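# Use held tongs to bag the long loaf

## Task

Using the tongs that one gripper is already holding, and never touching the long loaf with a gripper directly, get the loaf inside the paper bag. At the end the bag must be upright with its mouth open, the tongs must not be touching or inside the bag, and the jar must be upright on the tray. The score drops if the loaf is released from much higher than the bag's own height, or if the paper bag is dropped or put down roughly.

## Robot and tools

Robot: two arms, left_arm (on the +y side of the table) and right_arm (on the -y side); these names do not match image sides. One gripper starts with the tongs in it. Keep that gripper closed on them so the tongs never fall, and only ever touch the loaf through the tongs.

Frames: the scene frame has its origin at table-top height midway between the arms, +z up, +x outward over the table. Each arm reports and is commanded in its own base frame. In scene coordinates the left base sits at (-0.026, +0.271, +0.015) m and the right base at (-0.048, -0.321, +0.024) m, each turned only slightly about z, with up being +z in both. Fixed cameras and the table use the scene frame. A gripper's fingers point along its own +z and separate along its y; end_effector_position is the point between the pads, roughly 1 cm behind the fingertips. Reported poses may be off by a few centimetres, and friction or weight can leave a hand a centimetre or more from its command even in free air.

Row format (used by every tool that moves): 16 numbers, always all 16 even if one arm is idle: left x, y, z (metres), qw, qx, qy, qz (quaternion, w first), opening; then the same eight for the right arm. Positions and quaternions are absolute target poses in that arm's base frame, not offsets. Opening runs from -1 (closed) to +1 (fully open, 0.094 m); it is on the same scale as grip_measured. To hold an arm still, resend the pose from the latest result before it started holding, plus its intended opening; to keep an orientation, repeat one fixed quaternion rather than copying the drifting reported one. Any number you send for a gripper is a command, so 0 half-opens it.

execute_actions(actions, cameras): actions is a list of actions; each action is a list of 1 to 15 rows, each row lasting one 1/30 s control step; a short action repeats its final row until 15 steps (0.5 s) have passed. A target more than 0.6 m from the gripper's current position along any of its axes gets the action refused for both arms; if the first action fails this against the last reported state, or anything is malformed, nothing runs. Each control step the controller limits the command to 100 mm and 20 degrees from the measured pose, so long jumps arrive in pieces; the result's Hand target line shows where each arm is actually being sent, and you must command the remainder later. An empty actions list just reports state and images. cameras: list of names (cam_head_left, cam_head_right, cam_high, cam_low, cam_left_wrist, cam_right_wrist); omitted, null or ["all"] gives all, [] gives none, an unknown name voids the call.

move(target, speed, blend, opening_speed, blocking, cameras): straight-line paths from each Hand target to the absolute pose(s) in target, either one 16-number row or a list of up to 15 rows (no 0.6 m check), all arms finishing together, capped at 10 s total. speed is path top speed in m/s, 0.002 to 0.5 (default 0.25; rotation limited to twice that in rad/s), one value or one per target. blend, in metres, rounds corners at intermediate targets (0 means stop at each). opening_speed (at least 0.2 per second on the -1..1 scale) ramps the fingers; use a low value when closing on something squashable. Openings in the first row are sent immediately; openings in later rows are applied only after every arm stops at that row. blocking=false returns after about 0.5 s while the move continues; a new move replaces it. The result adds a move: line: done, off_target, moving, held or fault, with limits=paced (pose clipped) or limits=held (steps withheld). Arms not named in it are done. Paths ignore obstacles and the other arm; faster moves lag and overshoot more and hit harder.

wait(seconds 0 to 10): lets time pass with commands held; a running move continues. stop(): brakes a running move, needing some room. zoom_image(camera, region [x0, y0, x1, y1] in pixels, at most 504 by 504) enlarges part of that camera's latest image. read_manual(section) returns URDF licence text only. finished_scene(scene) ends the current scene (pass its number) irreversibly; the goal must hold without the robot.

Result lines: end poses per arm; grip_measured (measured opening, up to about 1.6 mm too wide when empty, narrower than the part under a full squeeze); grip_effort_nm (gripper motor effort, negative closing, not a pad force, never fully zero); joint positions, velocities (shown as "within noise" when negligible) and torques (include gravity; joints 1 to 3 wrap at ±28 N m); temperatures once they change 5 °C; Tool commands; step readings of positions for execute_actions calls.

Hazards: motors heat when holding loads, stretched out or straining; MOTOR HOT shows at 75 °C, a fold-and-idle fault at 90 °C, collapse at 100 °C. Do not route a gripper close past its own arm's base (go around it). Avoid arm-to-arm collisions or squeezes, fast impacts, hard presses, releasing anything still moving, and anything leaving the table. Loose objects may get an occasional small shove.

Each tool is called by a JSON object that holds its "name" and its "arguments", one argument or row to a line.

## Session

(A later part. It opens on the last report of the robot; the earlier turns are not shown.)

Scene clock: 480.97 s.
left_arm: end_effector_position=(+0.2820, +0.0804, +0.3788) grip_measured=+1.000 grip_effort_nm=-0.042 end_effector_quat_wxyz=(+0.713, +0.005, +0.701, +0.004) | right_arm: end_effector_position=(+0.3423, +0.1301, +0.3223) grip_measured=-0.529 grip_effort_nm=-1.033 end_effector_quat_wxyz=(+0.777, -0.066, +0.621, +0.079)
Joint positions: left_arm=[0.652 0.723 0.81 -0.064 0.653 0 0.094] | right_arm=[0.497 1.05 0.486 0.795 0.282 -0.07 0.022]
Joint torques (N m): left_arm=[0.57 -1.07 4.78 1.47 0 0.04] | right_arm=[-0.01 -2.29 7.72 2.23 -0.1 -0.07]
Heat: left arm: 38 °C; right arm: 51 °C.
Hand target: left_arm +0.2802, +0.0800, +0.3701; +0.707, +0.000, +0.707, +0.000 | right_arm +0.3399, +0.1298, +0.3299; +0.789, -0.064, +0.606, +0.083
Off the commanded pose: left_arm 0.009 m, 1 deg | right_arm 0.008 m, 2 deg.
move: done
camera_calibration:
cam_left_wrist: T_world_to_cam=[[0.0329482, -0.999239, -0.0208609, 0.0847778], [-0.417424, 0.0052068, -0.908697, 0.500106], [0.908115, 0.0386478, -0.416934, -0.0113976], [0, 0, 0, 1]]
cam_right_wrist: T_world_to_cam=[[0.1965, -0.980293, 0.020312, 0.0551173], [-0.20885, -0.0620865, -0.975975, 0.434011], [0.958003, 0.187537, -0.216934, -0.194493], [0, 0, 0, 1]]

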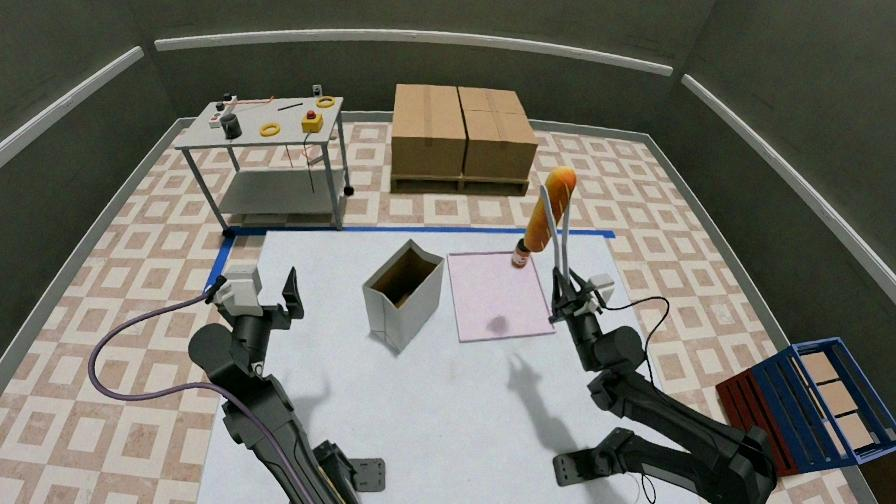

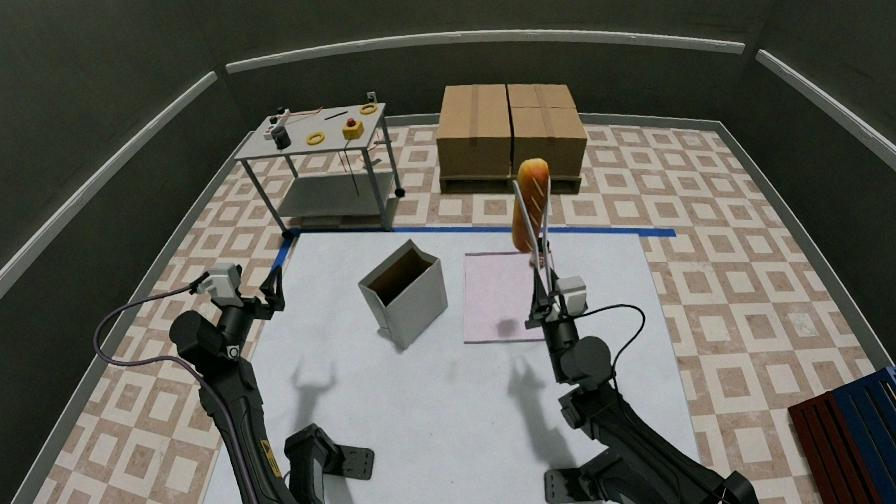

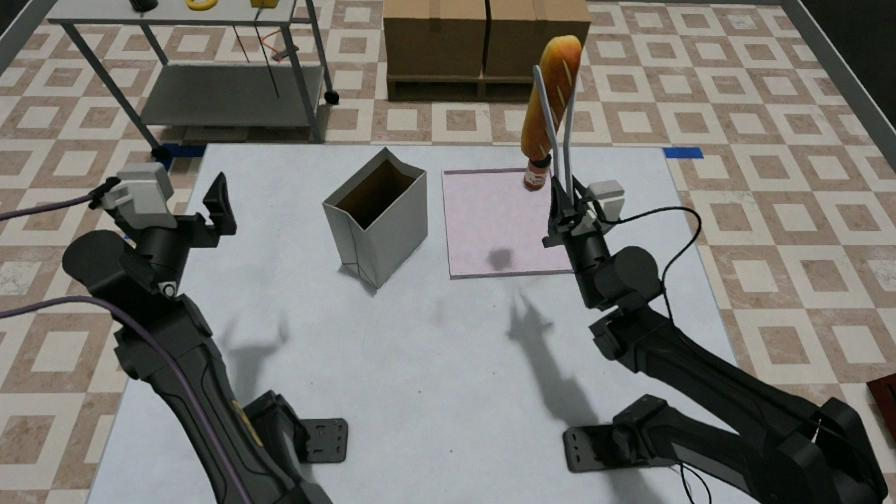

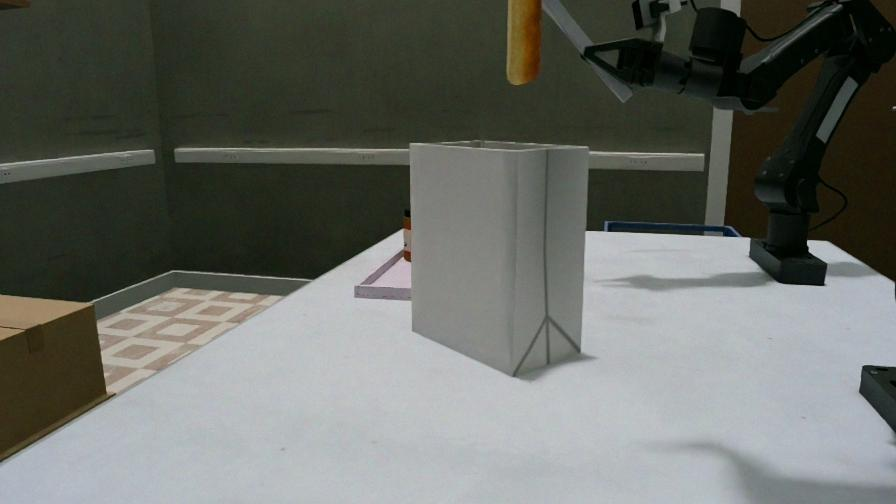

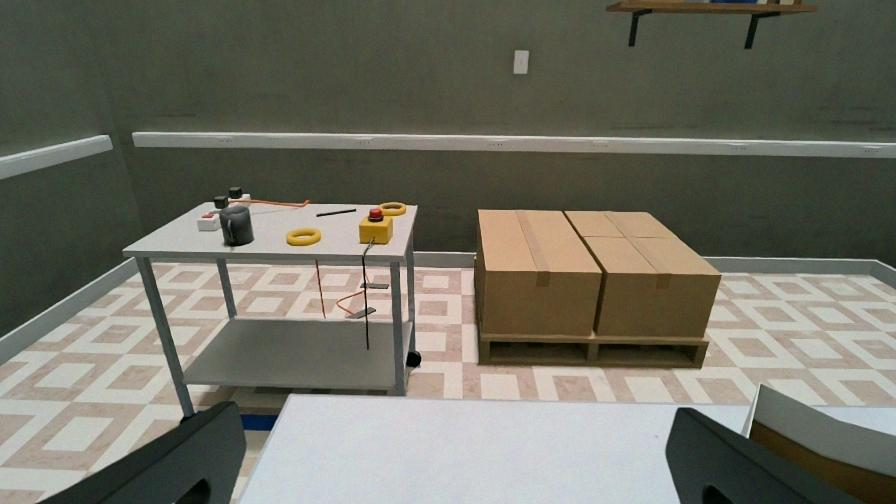

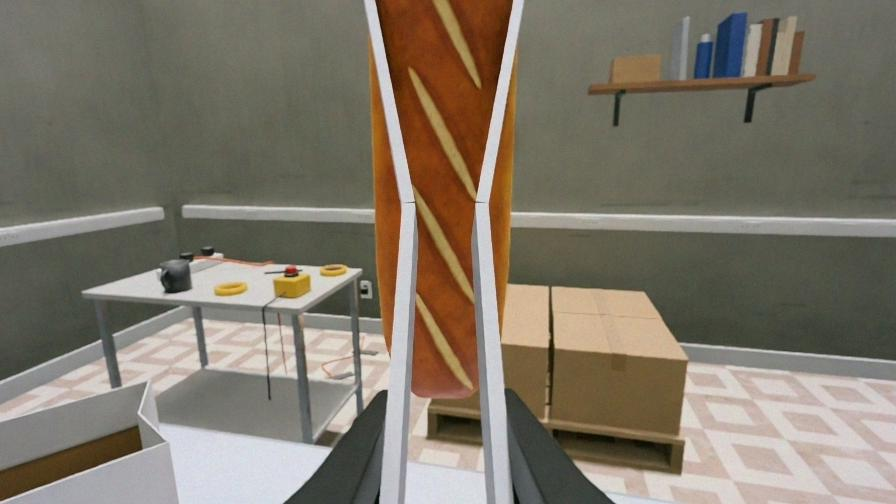

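{"name": "move", "arguments": {
  "target": [0.28,0.08,0.37,0.707,0,0.707,0,1,0.365,0.325,0.345,0.7191,-0.2573,0.5487,0.3353,-0.60],
  "speed": 0.1
}}

{"name": "zoom_image", "arguments": {
  "camera": "cam_high",
  "region": [280, 60, 540, 320]
}}

Scene clock: 508.53 s.
left_arm: end_effector_position=(+0.2820, +0.0804, +0.3788) grip_measured=+1.000 grip_effort_nm=-0.037 end_effector_quat_wxyz=(+0.713, +0.005, +0.701, +0.004) | right_arm: end_effector_position=(+0.3659, +0.3188, +0.3199) grip_measured=-0.529 grip_effort_nm=-1.018 end_effector_quat_wxyz=(+0.700, -0.260, +0.582, +0.323)
Joint positions: left_arm=[0.652 0.723 0.81 -0.064 0.653 0 0.094] | right_arm=[0.637 1.558 0.867 0.884 -0.212 0.053 0.022]
Joint torques (N m): left_arm=[0.4 -1.14 4.52 1.48 0.07 0.01] | right_arm=[0.7 -6.28 11.88 2.27 -0.06 0.06]
Heat: left arm: 38 °C; right arm: 46 °C.
Hand target: left_arm +0.2802, +0.0800, +0.3701; +0.707, +0.000, +0.707, +0.000 | right_arm +0.3636, +0.3239, +0.3444; +0.720, -0.258, +0.550, +0.336
Off the commanded pose: left_arm 0.009 m, 1 deg | right_arm 0.026 m, 5 deg.
move: off_target (right_arm)
camera_calibration:
cam_left_wrist: T_world_to_cam=[[0.0329482, -0.999239, -0.0208609, 0.0847778], [-0.417424, 0.0052068, -0.908697, 0.500106], [0.908115, 0.0386478, -0.416934, -0.0113976], [0, 0, 0, 1]]
cam_right_wrist: T_world_to_cam=[[0.749913, -0.661524, 0.00413389, -0.0634459], [-0.161025, -0.188594, -0.968764, 0.468815], [0.64164, 0.725823, -0.247951, -0.298859], [0, 0, 0, 1]]

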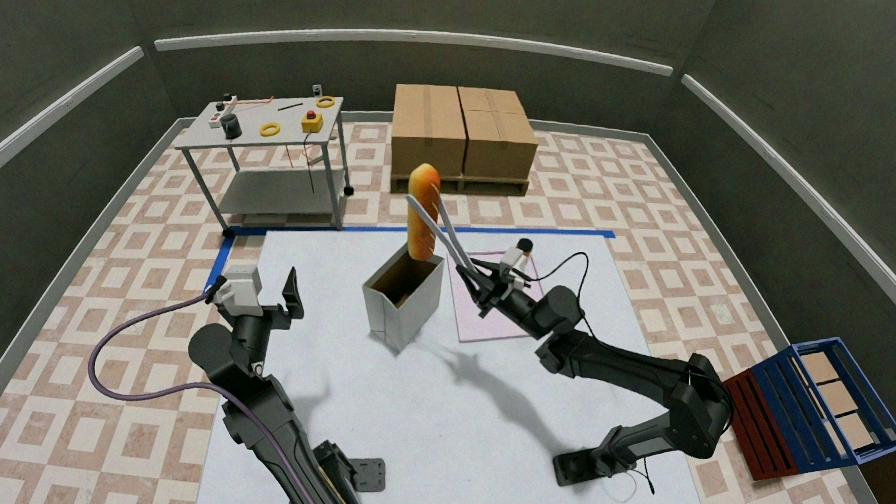

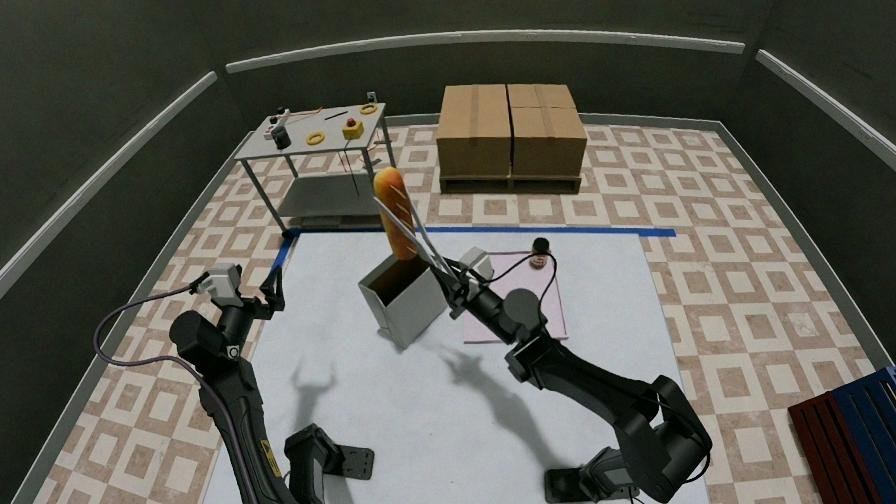

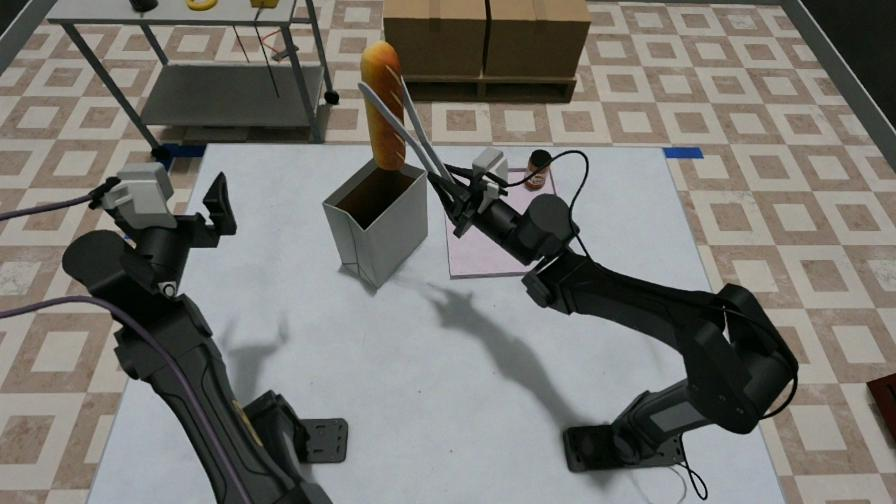

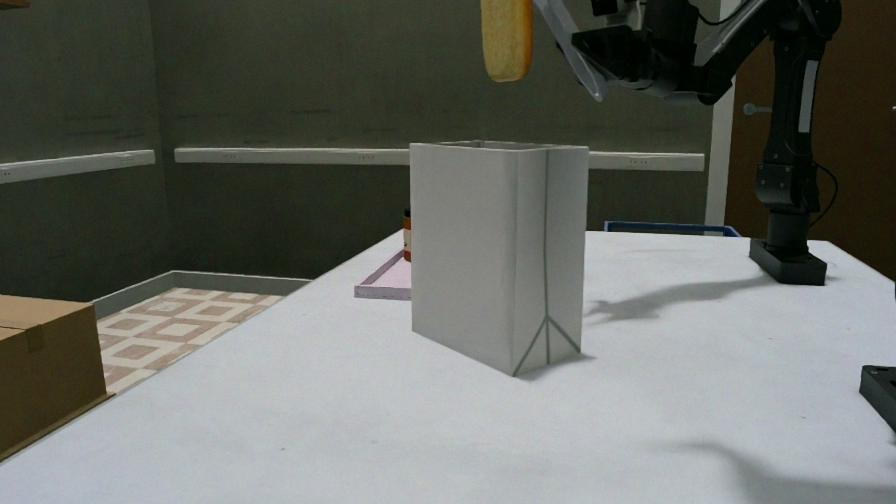

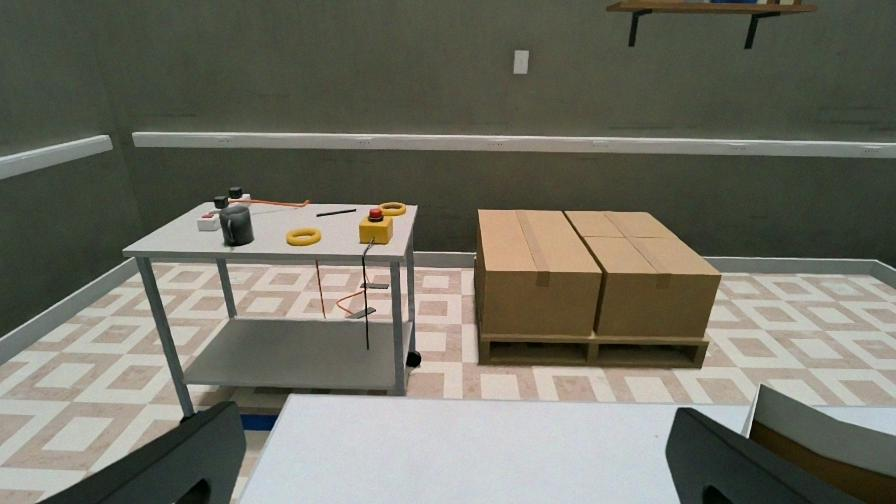

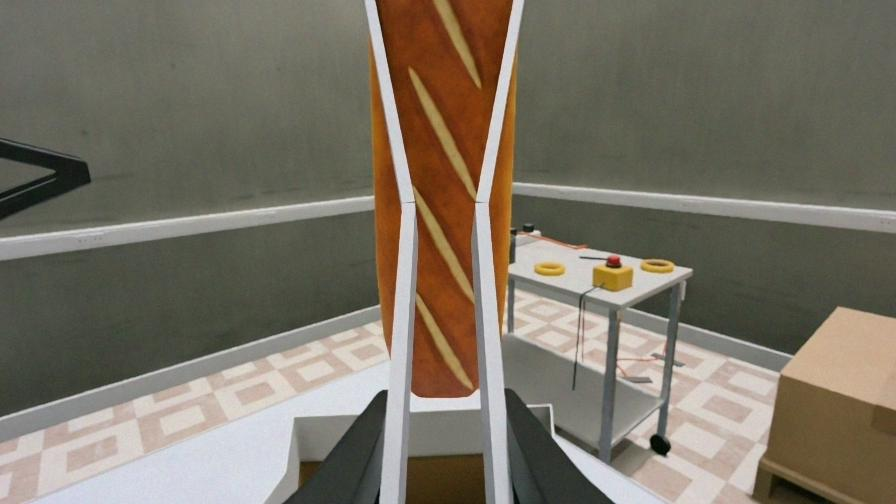

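Scaled by 1.938.

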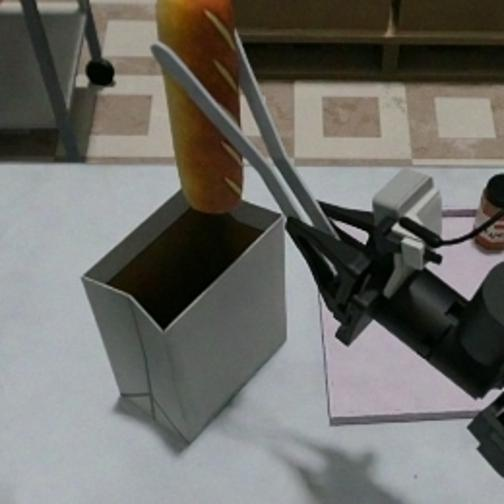

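{"name": "move", "arguments": {
  "target": [0.28,0.08,0.37,0.707,0,0.707,0,1,0.362,0.352,0.35,0.7604,-0.2427,0.5205,0.3546,-0.60],
  "speed": 0.06
}}

{"name": "zoom_image", "arguments": {
  "camera": "cam_high",
  "region": [280, 60, 540, 320]
}}

{"name": "zoom_image", "arguments": {
  "camera": "cam_head_right",
  "region": [320, 140, 520, 360]
}}

Scene clock: 518.97 s.
left_arm: end_effector_position=(+0.2820, +0.0804, +0.3788) grip_measured=+1.000 grip_effort_nm=-0.042 end_effector_quat_wxyz=(+0.713, +0.005, +0.701, +0.004) | right_arm: end_effector_position=(+0.3605, +0.3494, +0.3284) grip_measured=-0.529 grip_effort_nm=-1.028 end_effector_quat_wxyz=(+0.727, -0.251, +0.539, +0.344)
Joint positions: left_arm=[0.652 0.723 0.81 -0.064 0.653 0 0.094] | right_arm=[0.712 1.674 0.912 1.064 -0.157 0.056 0.022]
Joint torques (N m): left_arm=[0.35 -1.06 4.72 1.52 0.05 -0.01] | right_arm=[0.62 -6.97 11.45 2.21 0.21 0]
Hand target: left_arm +0.2802, +0.0800, +0.3701; +0.707, +0.000, +0.707, +0.000 | right_arm +0.3609, +0.3510, +0.3494; +0.747, -0.239, +0.512, +0.349
Off the commanded pose: left_arm 0.009 m, 1 deg | right_arm 0.022 m, 4 deg.
move: off_target (right_arm)
camera_calibration:
cam_left_wrist: T_world_to_cam=[[0.0329482, -0.999239, -0.0208609, 0.0847778], [-0.417424, 0.0052068, -0.908697, 0.500106], [0.908115, 0.0386478, -0.416934, -0.0113976], [0, 0, 0, 1]]
cam_right_wrist: T_world_to_cam=[[0.764052, -0.6451, 0.00845872, -0.0514628], [-0.0851655, -0.113849, -0.989841, 0.435412], [0.639509, 0.755569, -0.141926, -0.360024], [0, 0, 0, 1]]

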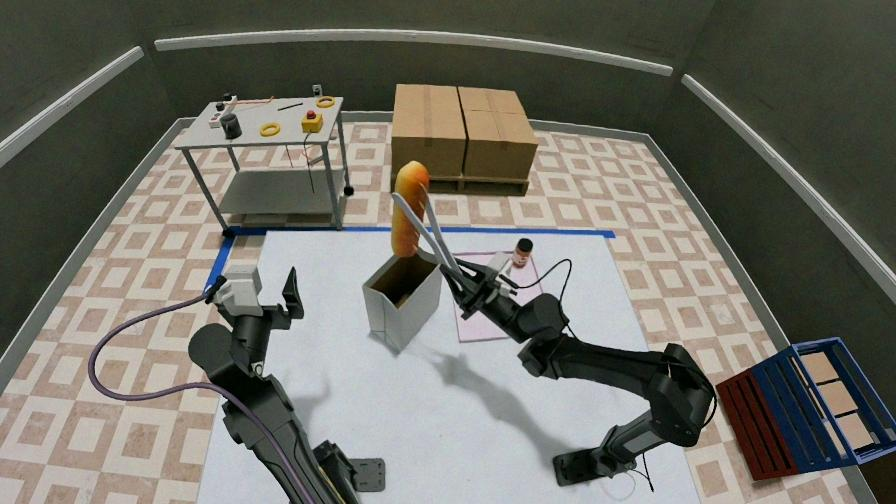

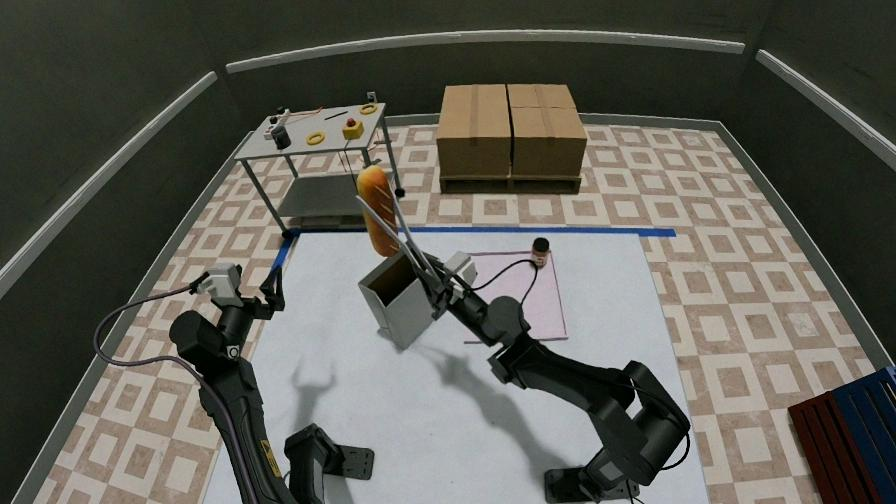

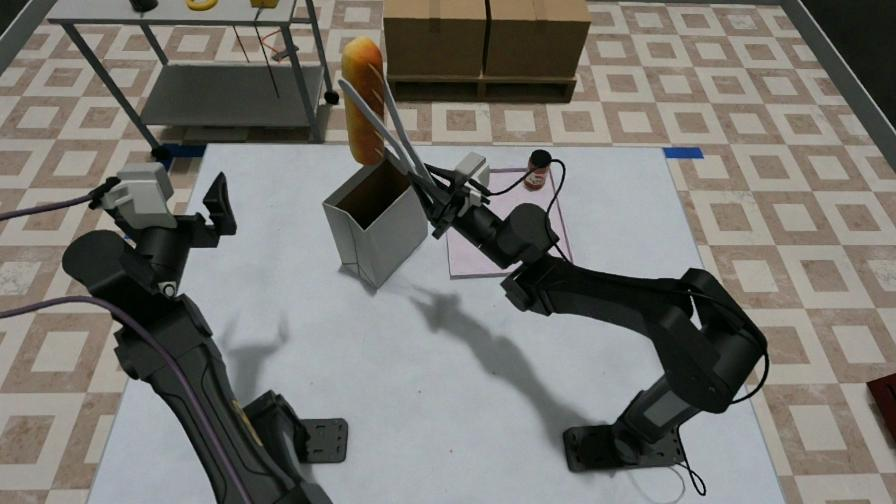

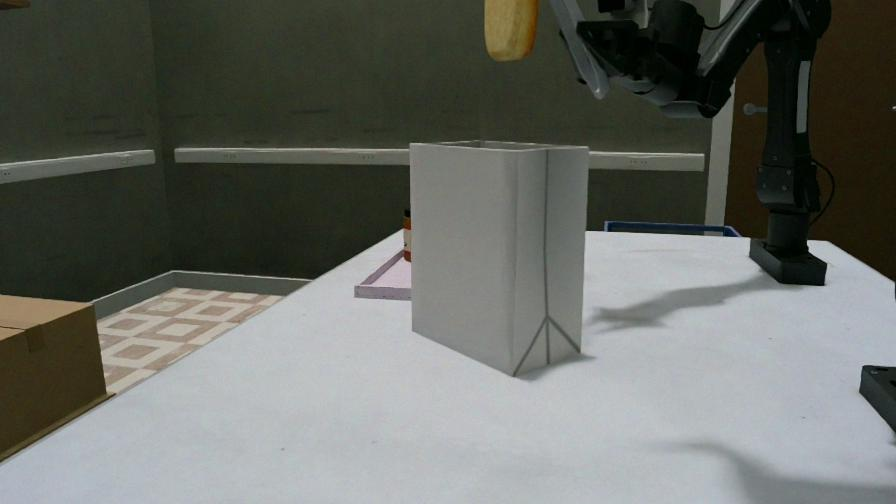

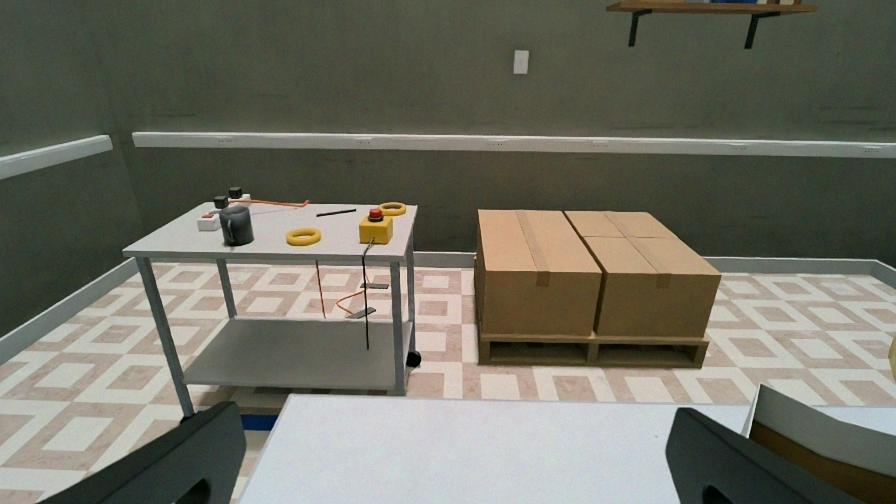

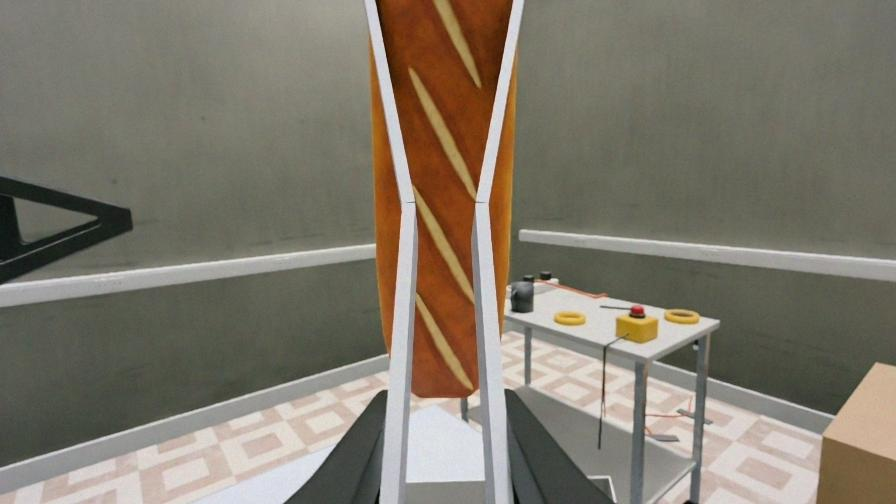

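Scaled by 1.938.

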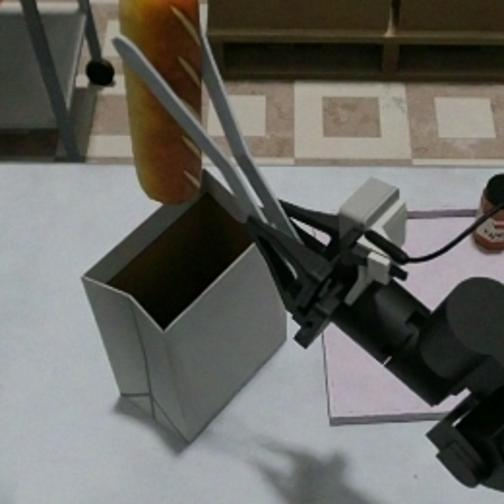

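Scaled by 2.291.

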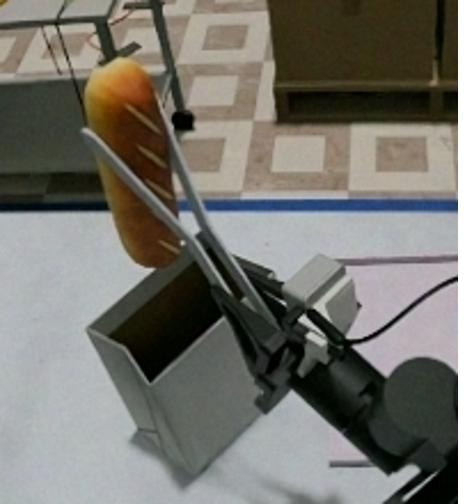

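{"name": "move", "arguments": {
  "target": [0.28,0.08,0.37,0.707,0,0.707,0,1,0.365,0.350,0.285,0.7330,-0.2550,0.5395,0.3404,-0.60],
  "speed": 0.05
}}

{"name": "zoom_image", "arguments": {
  "camera": "cam_high",
  "region": [280, 60, 540, 320]
}}

{"name": "zoom_image", "arguments": {
  "camera": "cam_head_right",
  "region": [320, 140, 520, 360]
}}

Scene clock: 541.70 s.
left_arm: end_effector_position=(+0.2820, +0.0804, +0.3788) grip_measured=+1.000 grip_effort_nm=-0.037 end_effector_quat_wxyz=(+0.713, +0.005, +0.701, +0.004) | right_arm: end_effector_position=(+0.3645, +0.3527, +0.2833) grip_measured=-0.529 grip_effort_nm=-1.023 end_effector_quat_wxyz=(+0.720, -0.255, +0.550, +0.339)
Joint positions: left_arm=[0.652 0.723 0.81 -0.064 0.653 0 0.094] | right_arm=[0.712 1.777 0.85 1.199 -0.157 0.05 0.022]
Joint torques (N m): left_arm=[0.5 -1.25 4.57 1.48 0.04 0.03] | right_arm=[-0.75 -7.57 6.67 2.21 -0.05 -0.08]
Hand target: left_arm +0.2802, +0.0800, +0.3701; +0.707, +0.000, +0.707, +0.000 | right_arm +0.3649, +0.3499, +0.2851; +0.729, -0.254, +0.538, +0.339
Off the commanded pose: left_arm 0.009 m, 1 deg | right_arm 0.003 m, 2 deg.
move: done
camera_calibration:
cam_left_wrist: T_world_to_cam=[[0.0329482, -0.999239, -0.0208609, 0.0847778], [-0.417424, 0.0052068, -0.908697, 0.500106], [0.908115, 0.0386478, -0.416934, -0.0113976], [0, 0, 0, 1]]
cam_right_wrist: T_world_to_cam=[[0.762704, -0.646682, 0.0092221, -0.051188], [-0.103104, -0.135654, -0.985377, 0.40446], [0.638476, 0.7506, -0.17014, -0.361306], [0, 0, 0, 1]]

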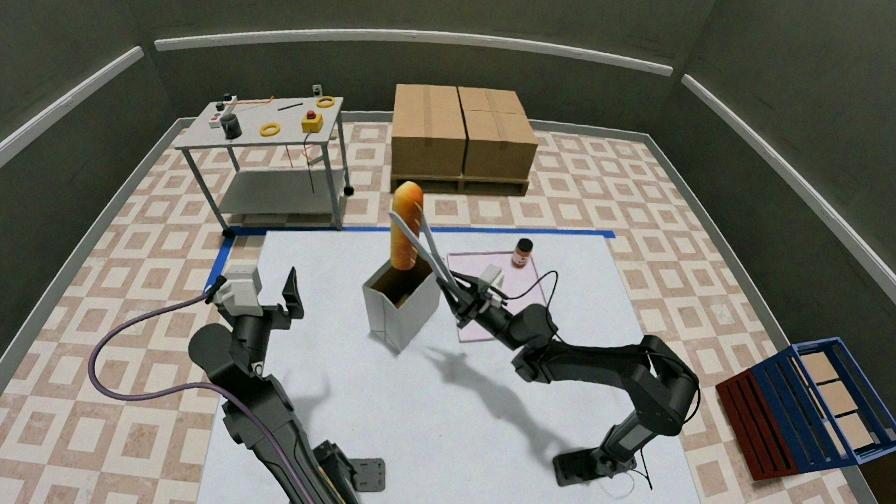

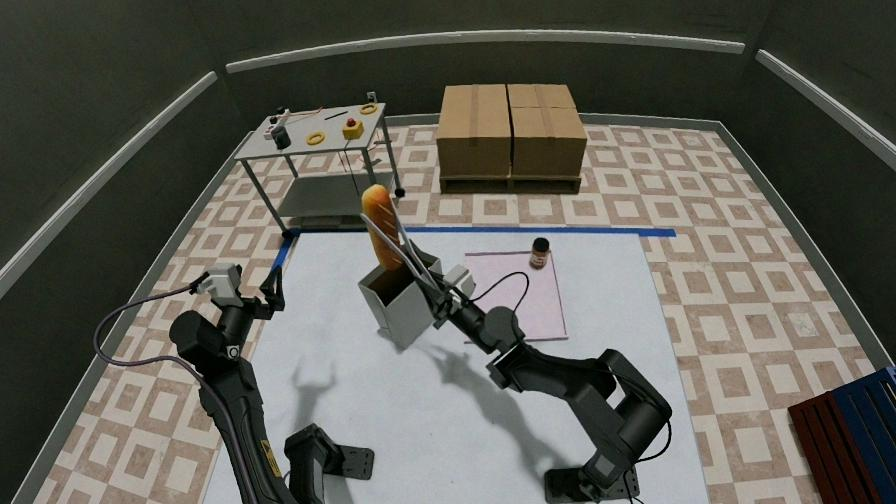

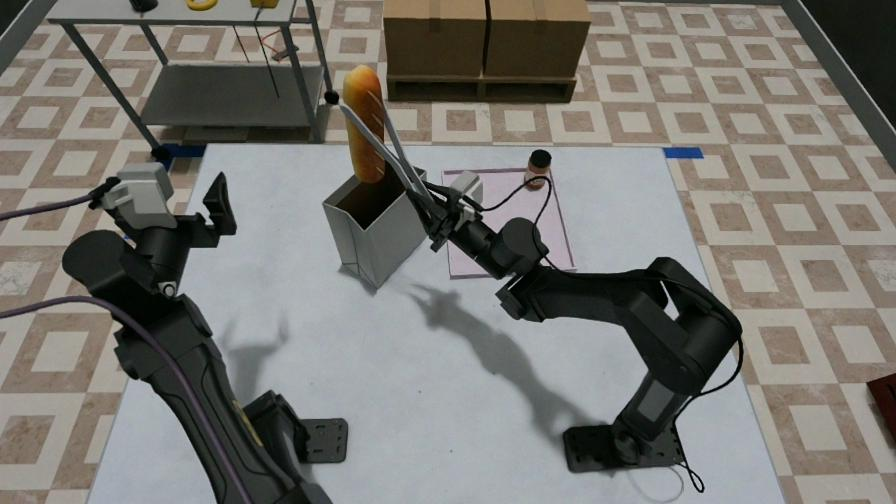

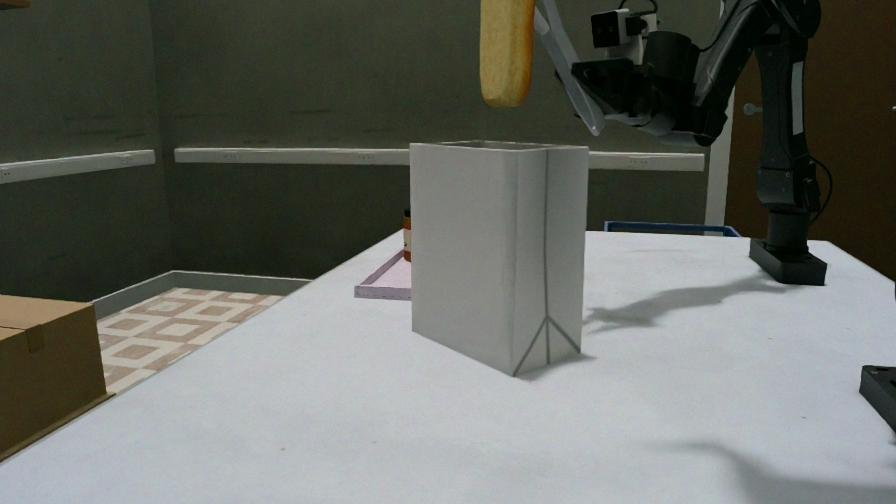

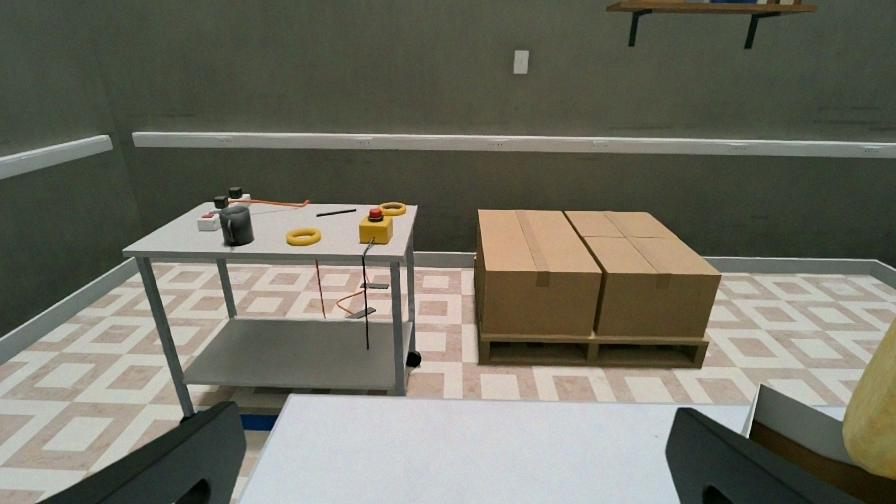

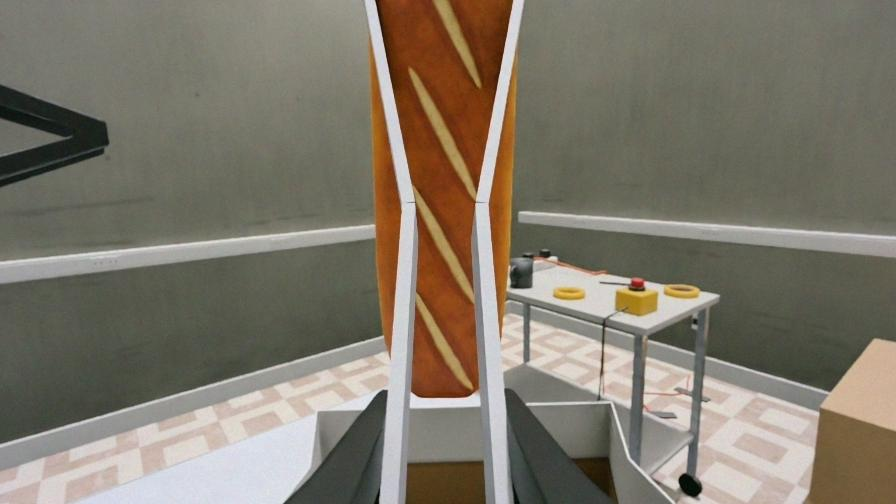

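Scaled by 1.938.

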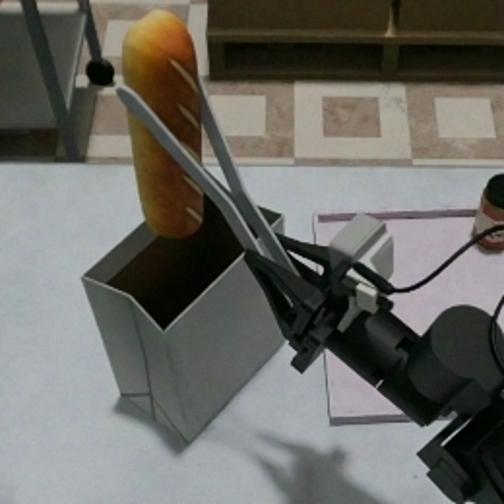

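Scaled by 2.291.

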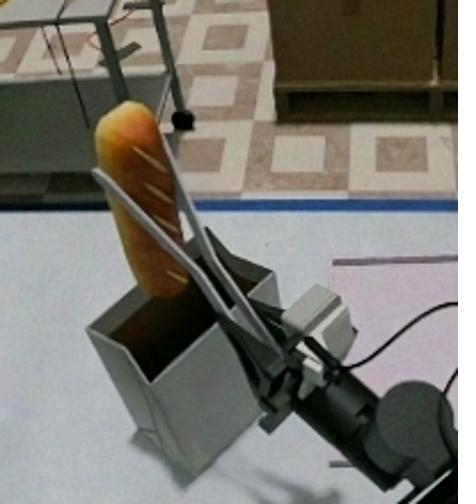

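{"name": "move", "arguments": {
  "target": [0.28,0.08,0.37,0.707,0,0.707,0,1,0.367,0.346,0.235,0.7330,-0.2550,0.5395,0.3404,-0.60],
  "speed": 0.04
}}

{"name": "zoom_image", "arguments": {
  "camera": "cam_high",
  "region": [280, 60, 540, 320]
}}

{"name": "zoom_image", "arguments": {
  "camera": "cam_head_right",
  "region": [320, 140, 520, 360]
}}

Scene clock: 567.53 s.
left_arm: end_effector_position=(+0.2820, +0.0804, +0.3788) grip_measured=+1.000 grip_effort_nm=-0.037 end_effector_quat_wxyz=(+0.713, +0.005, +0.701, +0.004) | right_arm: end_effector_position=(+0.3670, +0.3492, +0.2341) grip_measured=-0.529 grip_effort_nm=-1.018 end_effector_quat_wxyz=(+0.721, -0.255, +0.549, +0.338)
Joint positions: left_arm=[0.652 0.723 0.81 -0.064 0.653 0 0.094] | right_arm=[0.7 1.931 0.785 1.421 -0.166 0.049 0.022]
Joint torques (N m): left_arm=[0.51 -1.25 4.62 1.47 0.07 0.07] | right_arm=[-0.84 -7.95 5.68 2.18 -0.07 -0.03]
Hand target: left_arm +0.2802, +0.0800, +0.3701; +0.707, +0.000, +0.707, +0.000 | right_arm +0.3668, +0.3460, +0.2350; +0.729, -0.254, +0.538, +0.339
Off the commanded pose: left_arm 0.009 m, 1 deg | right_arm 0.003 m, 2 deg.
move: done
camera_calibration:
cam_left_wrist: T_world_to_cam=[[0.0329482, -0.999239, -0.0208609, 0.0847778], [-0.417424, 0.0052068, -0.908697, 0.500106], [0.908115, 0.0386478, -0.416934, -0.0113976], [0, 0, 0, 1]]
cam_right_wrist: T_world_to_cam=[[0.760883, -0.648768, 0.0125583, -0.0543062], [-0.0995488, -0.135833, -0.985718, 0.354527], [0.641208, 0.748766, -0.167937, -0.369518], [0, 0, 0, 1]]

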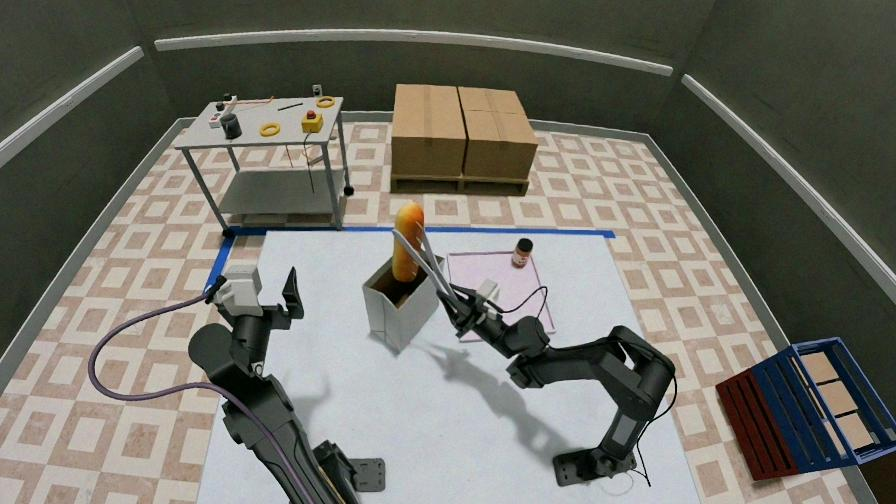

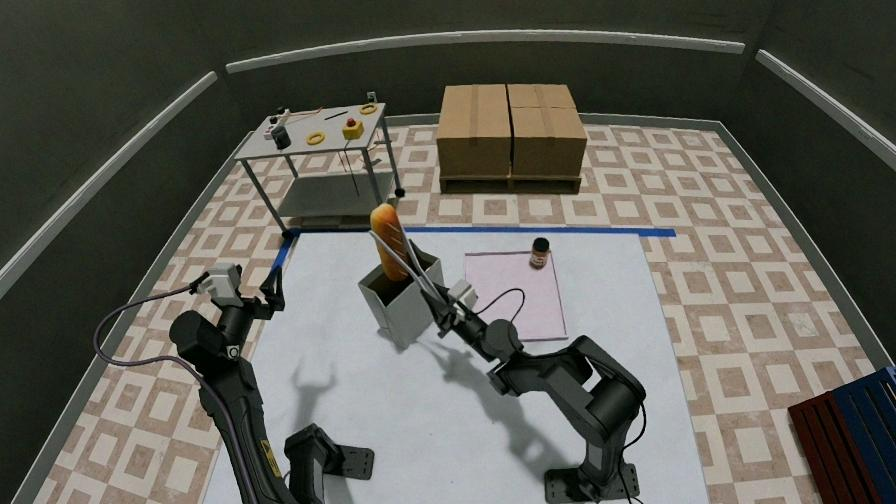

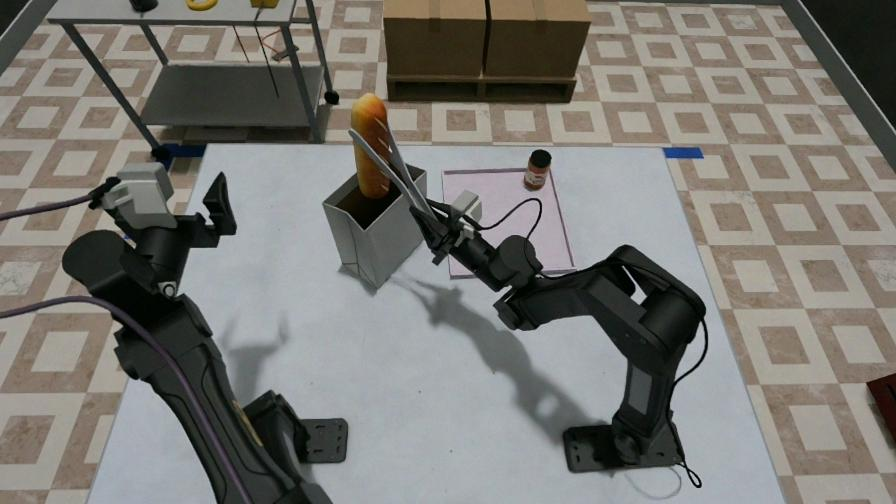

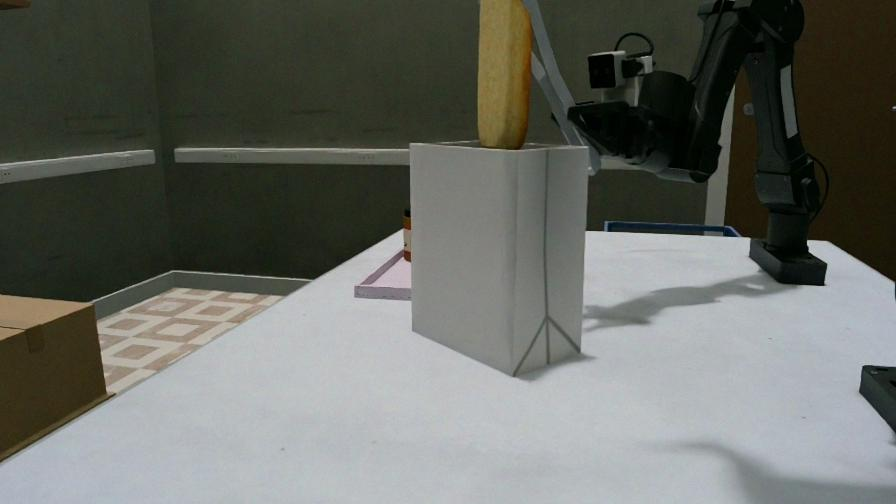

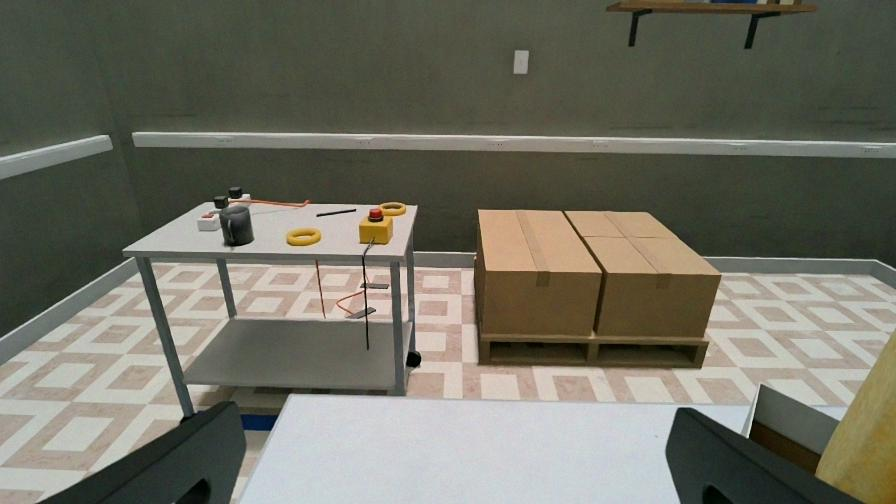

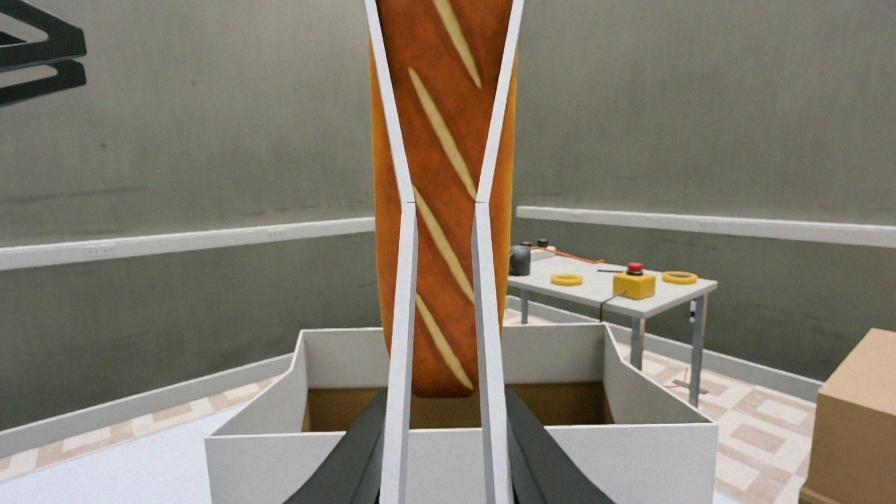

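Scaled by 1.938.

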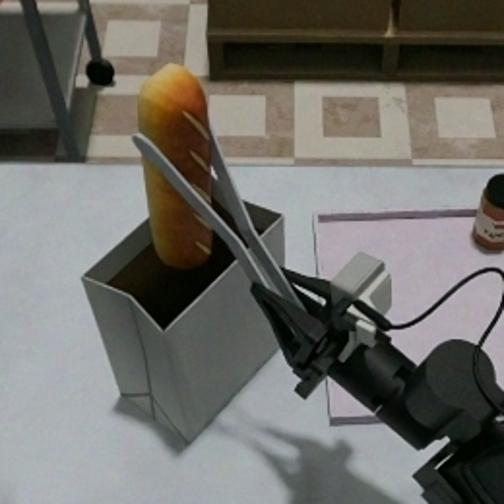

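Scaled by 2.291.

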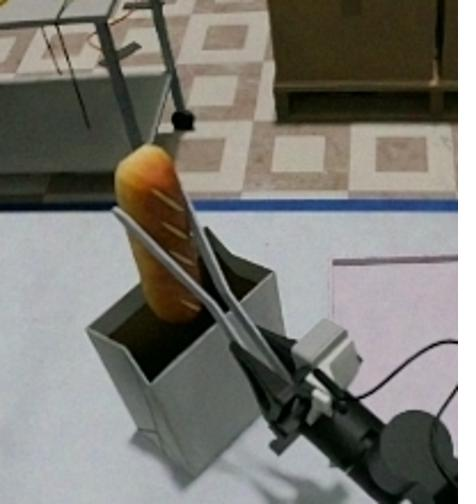

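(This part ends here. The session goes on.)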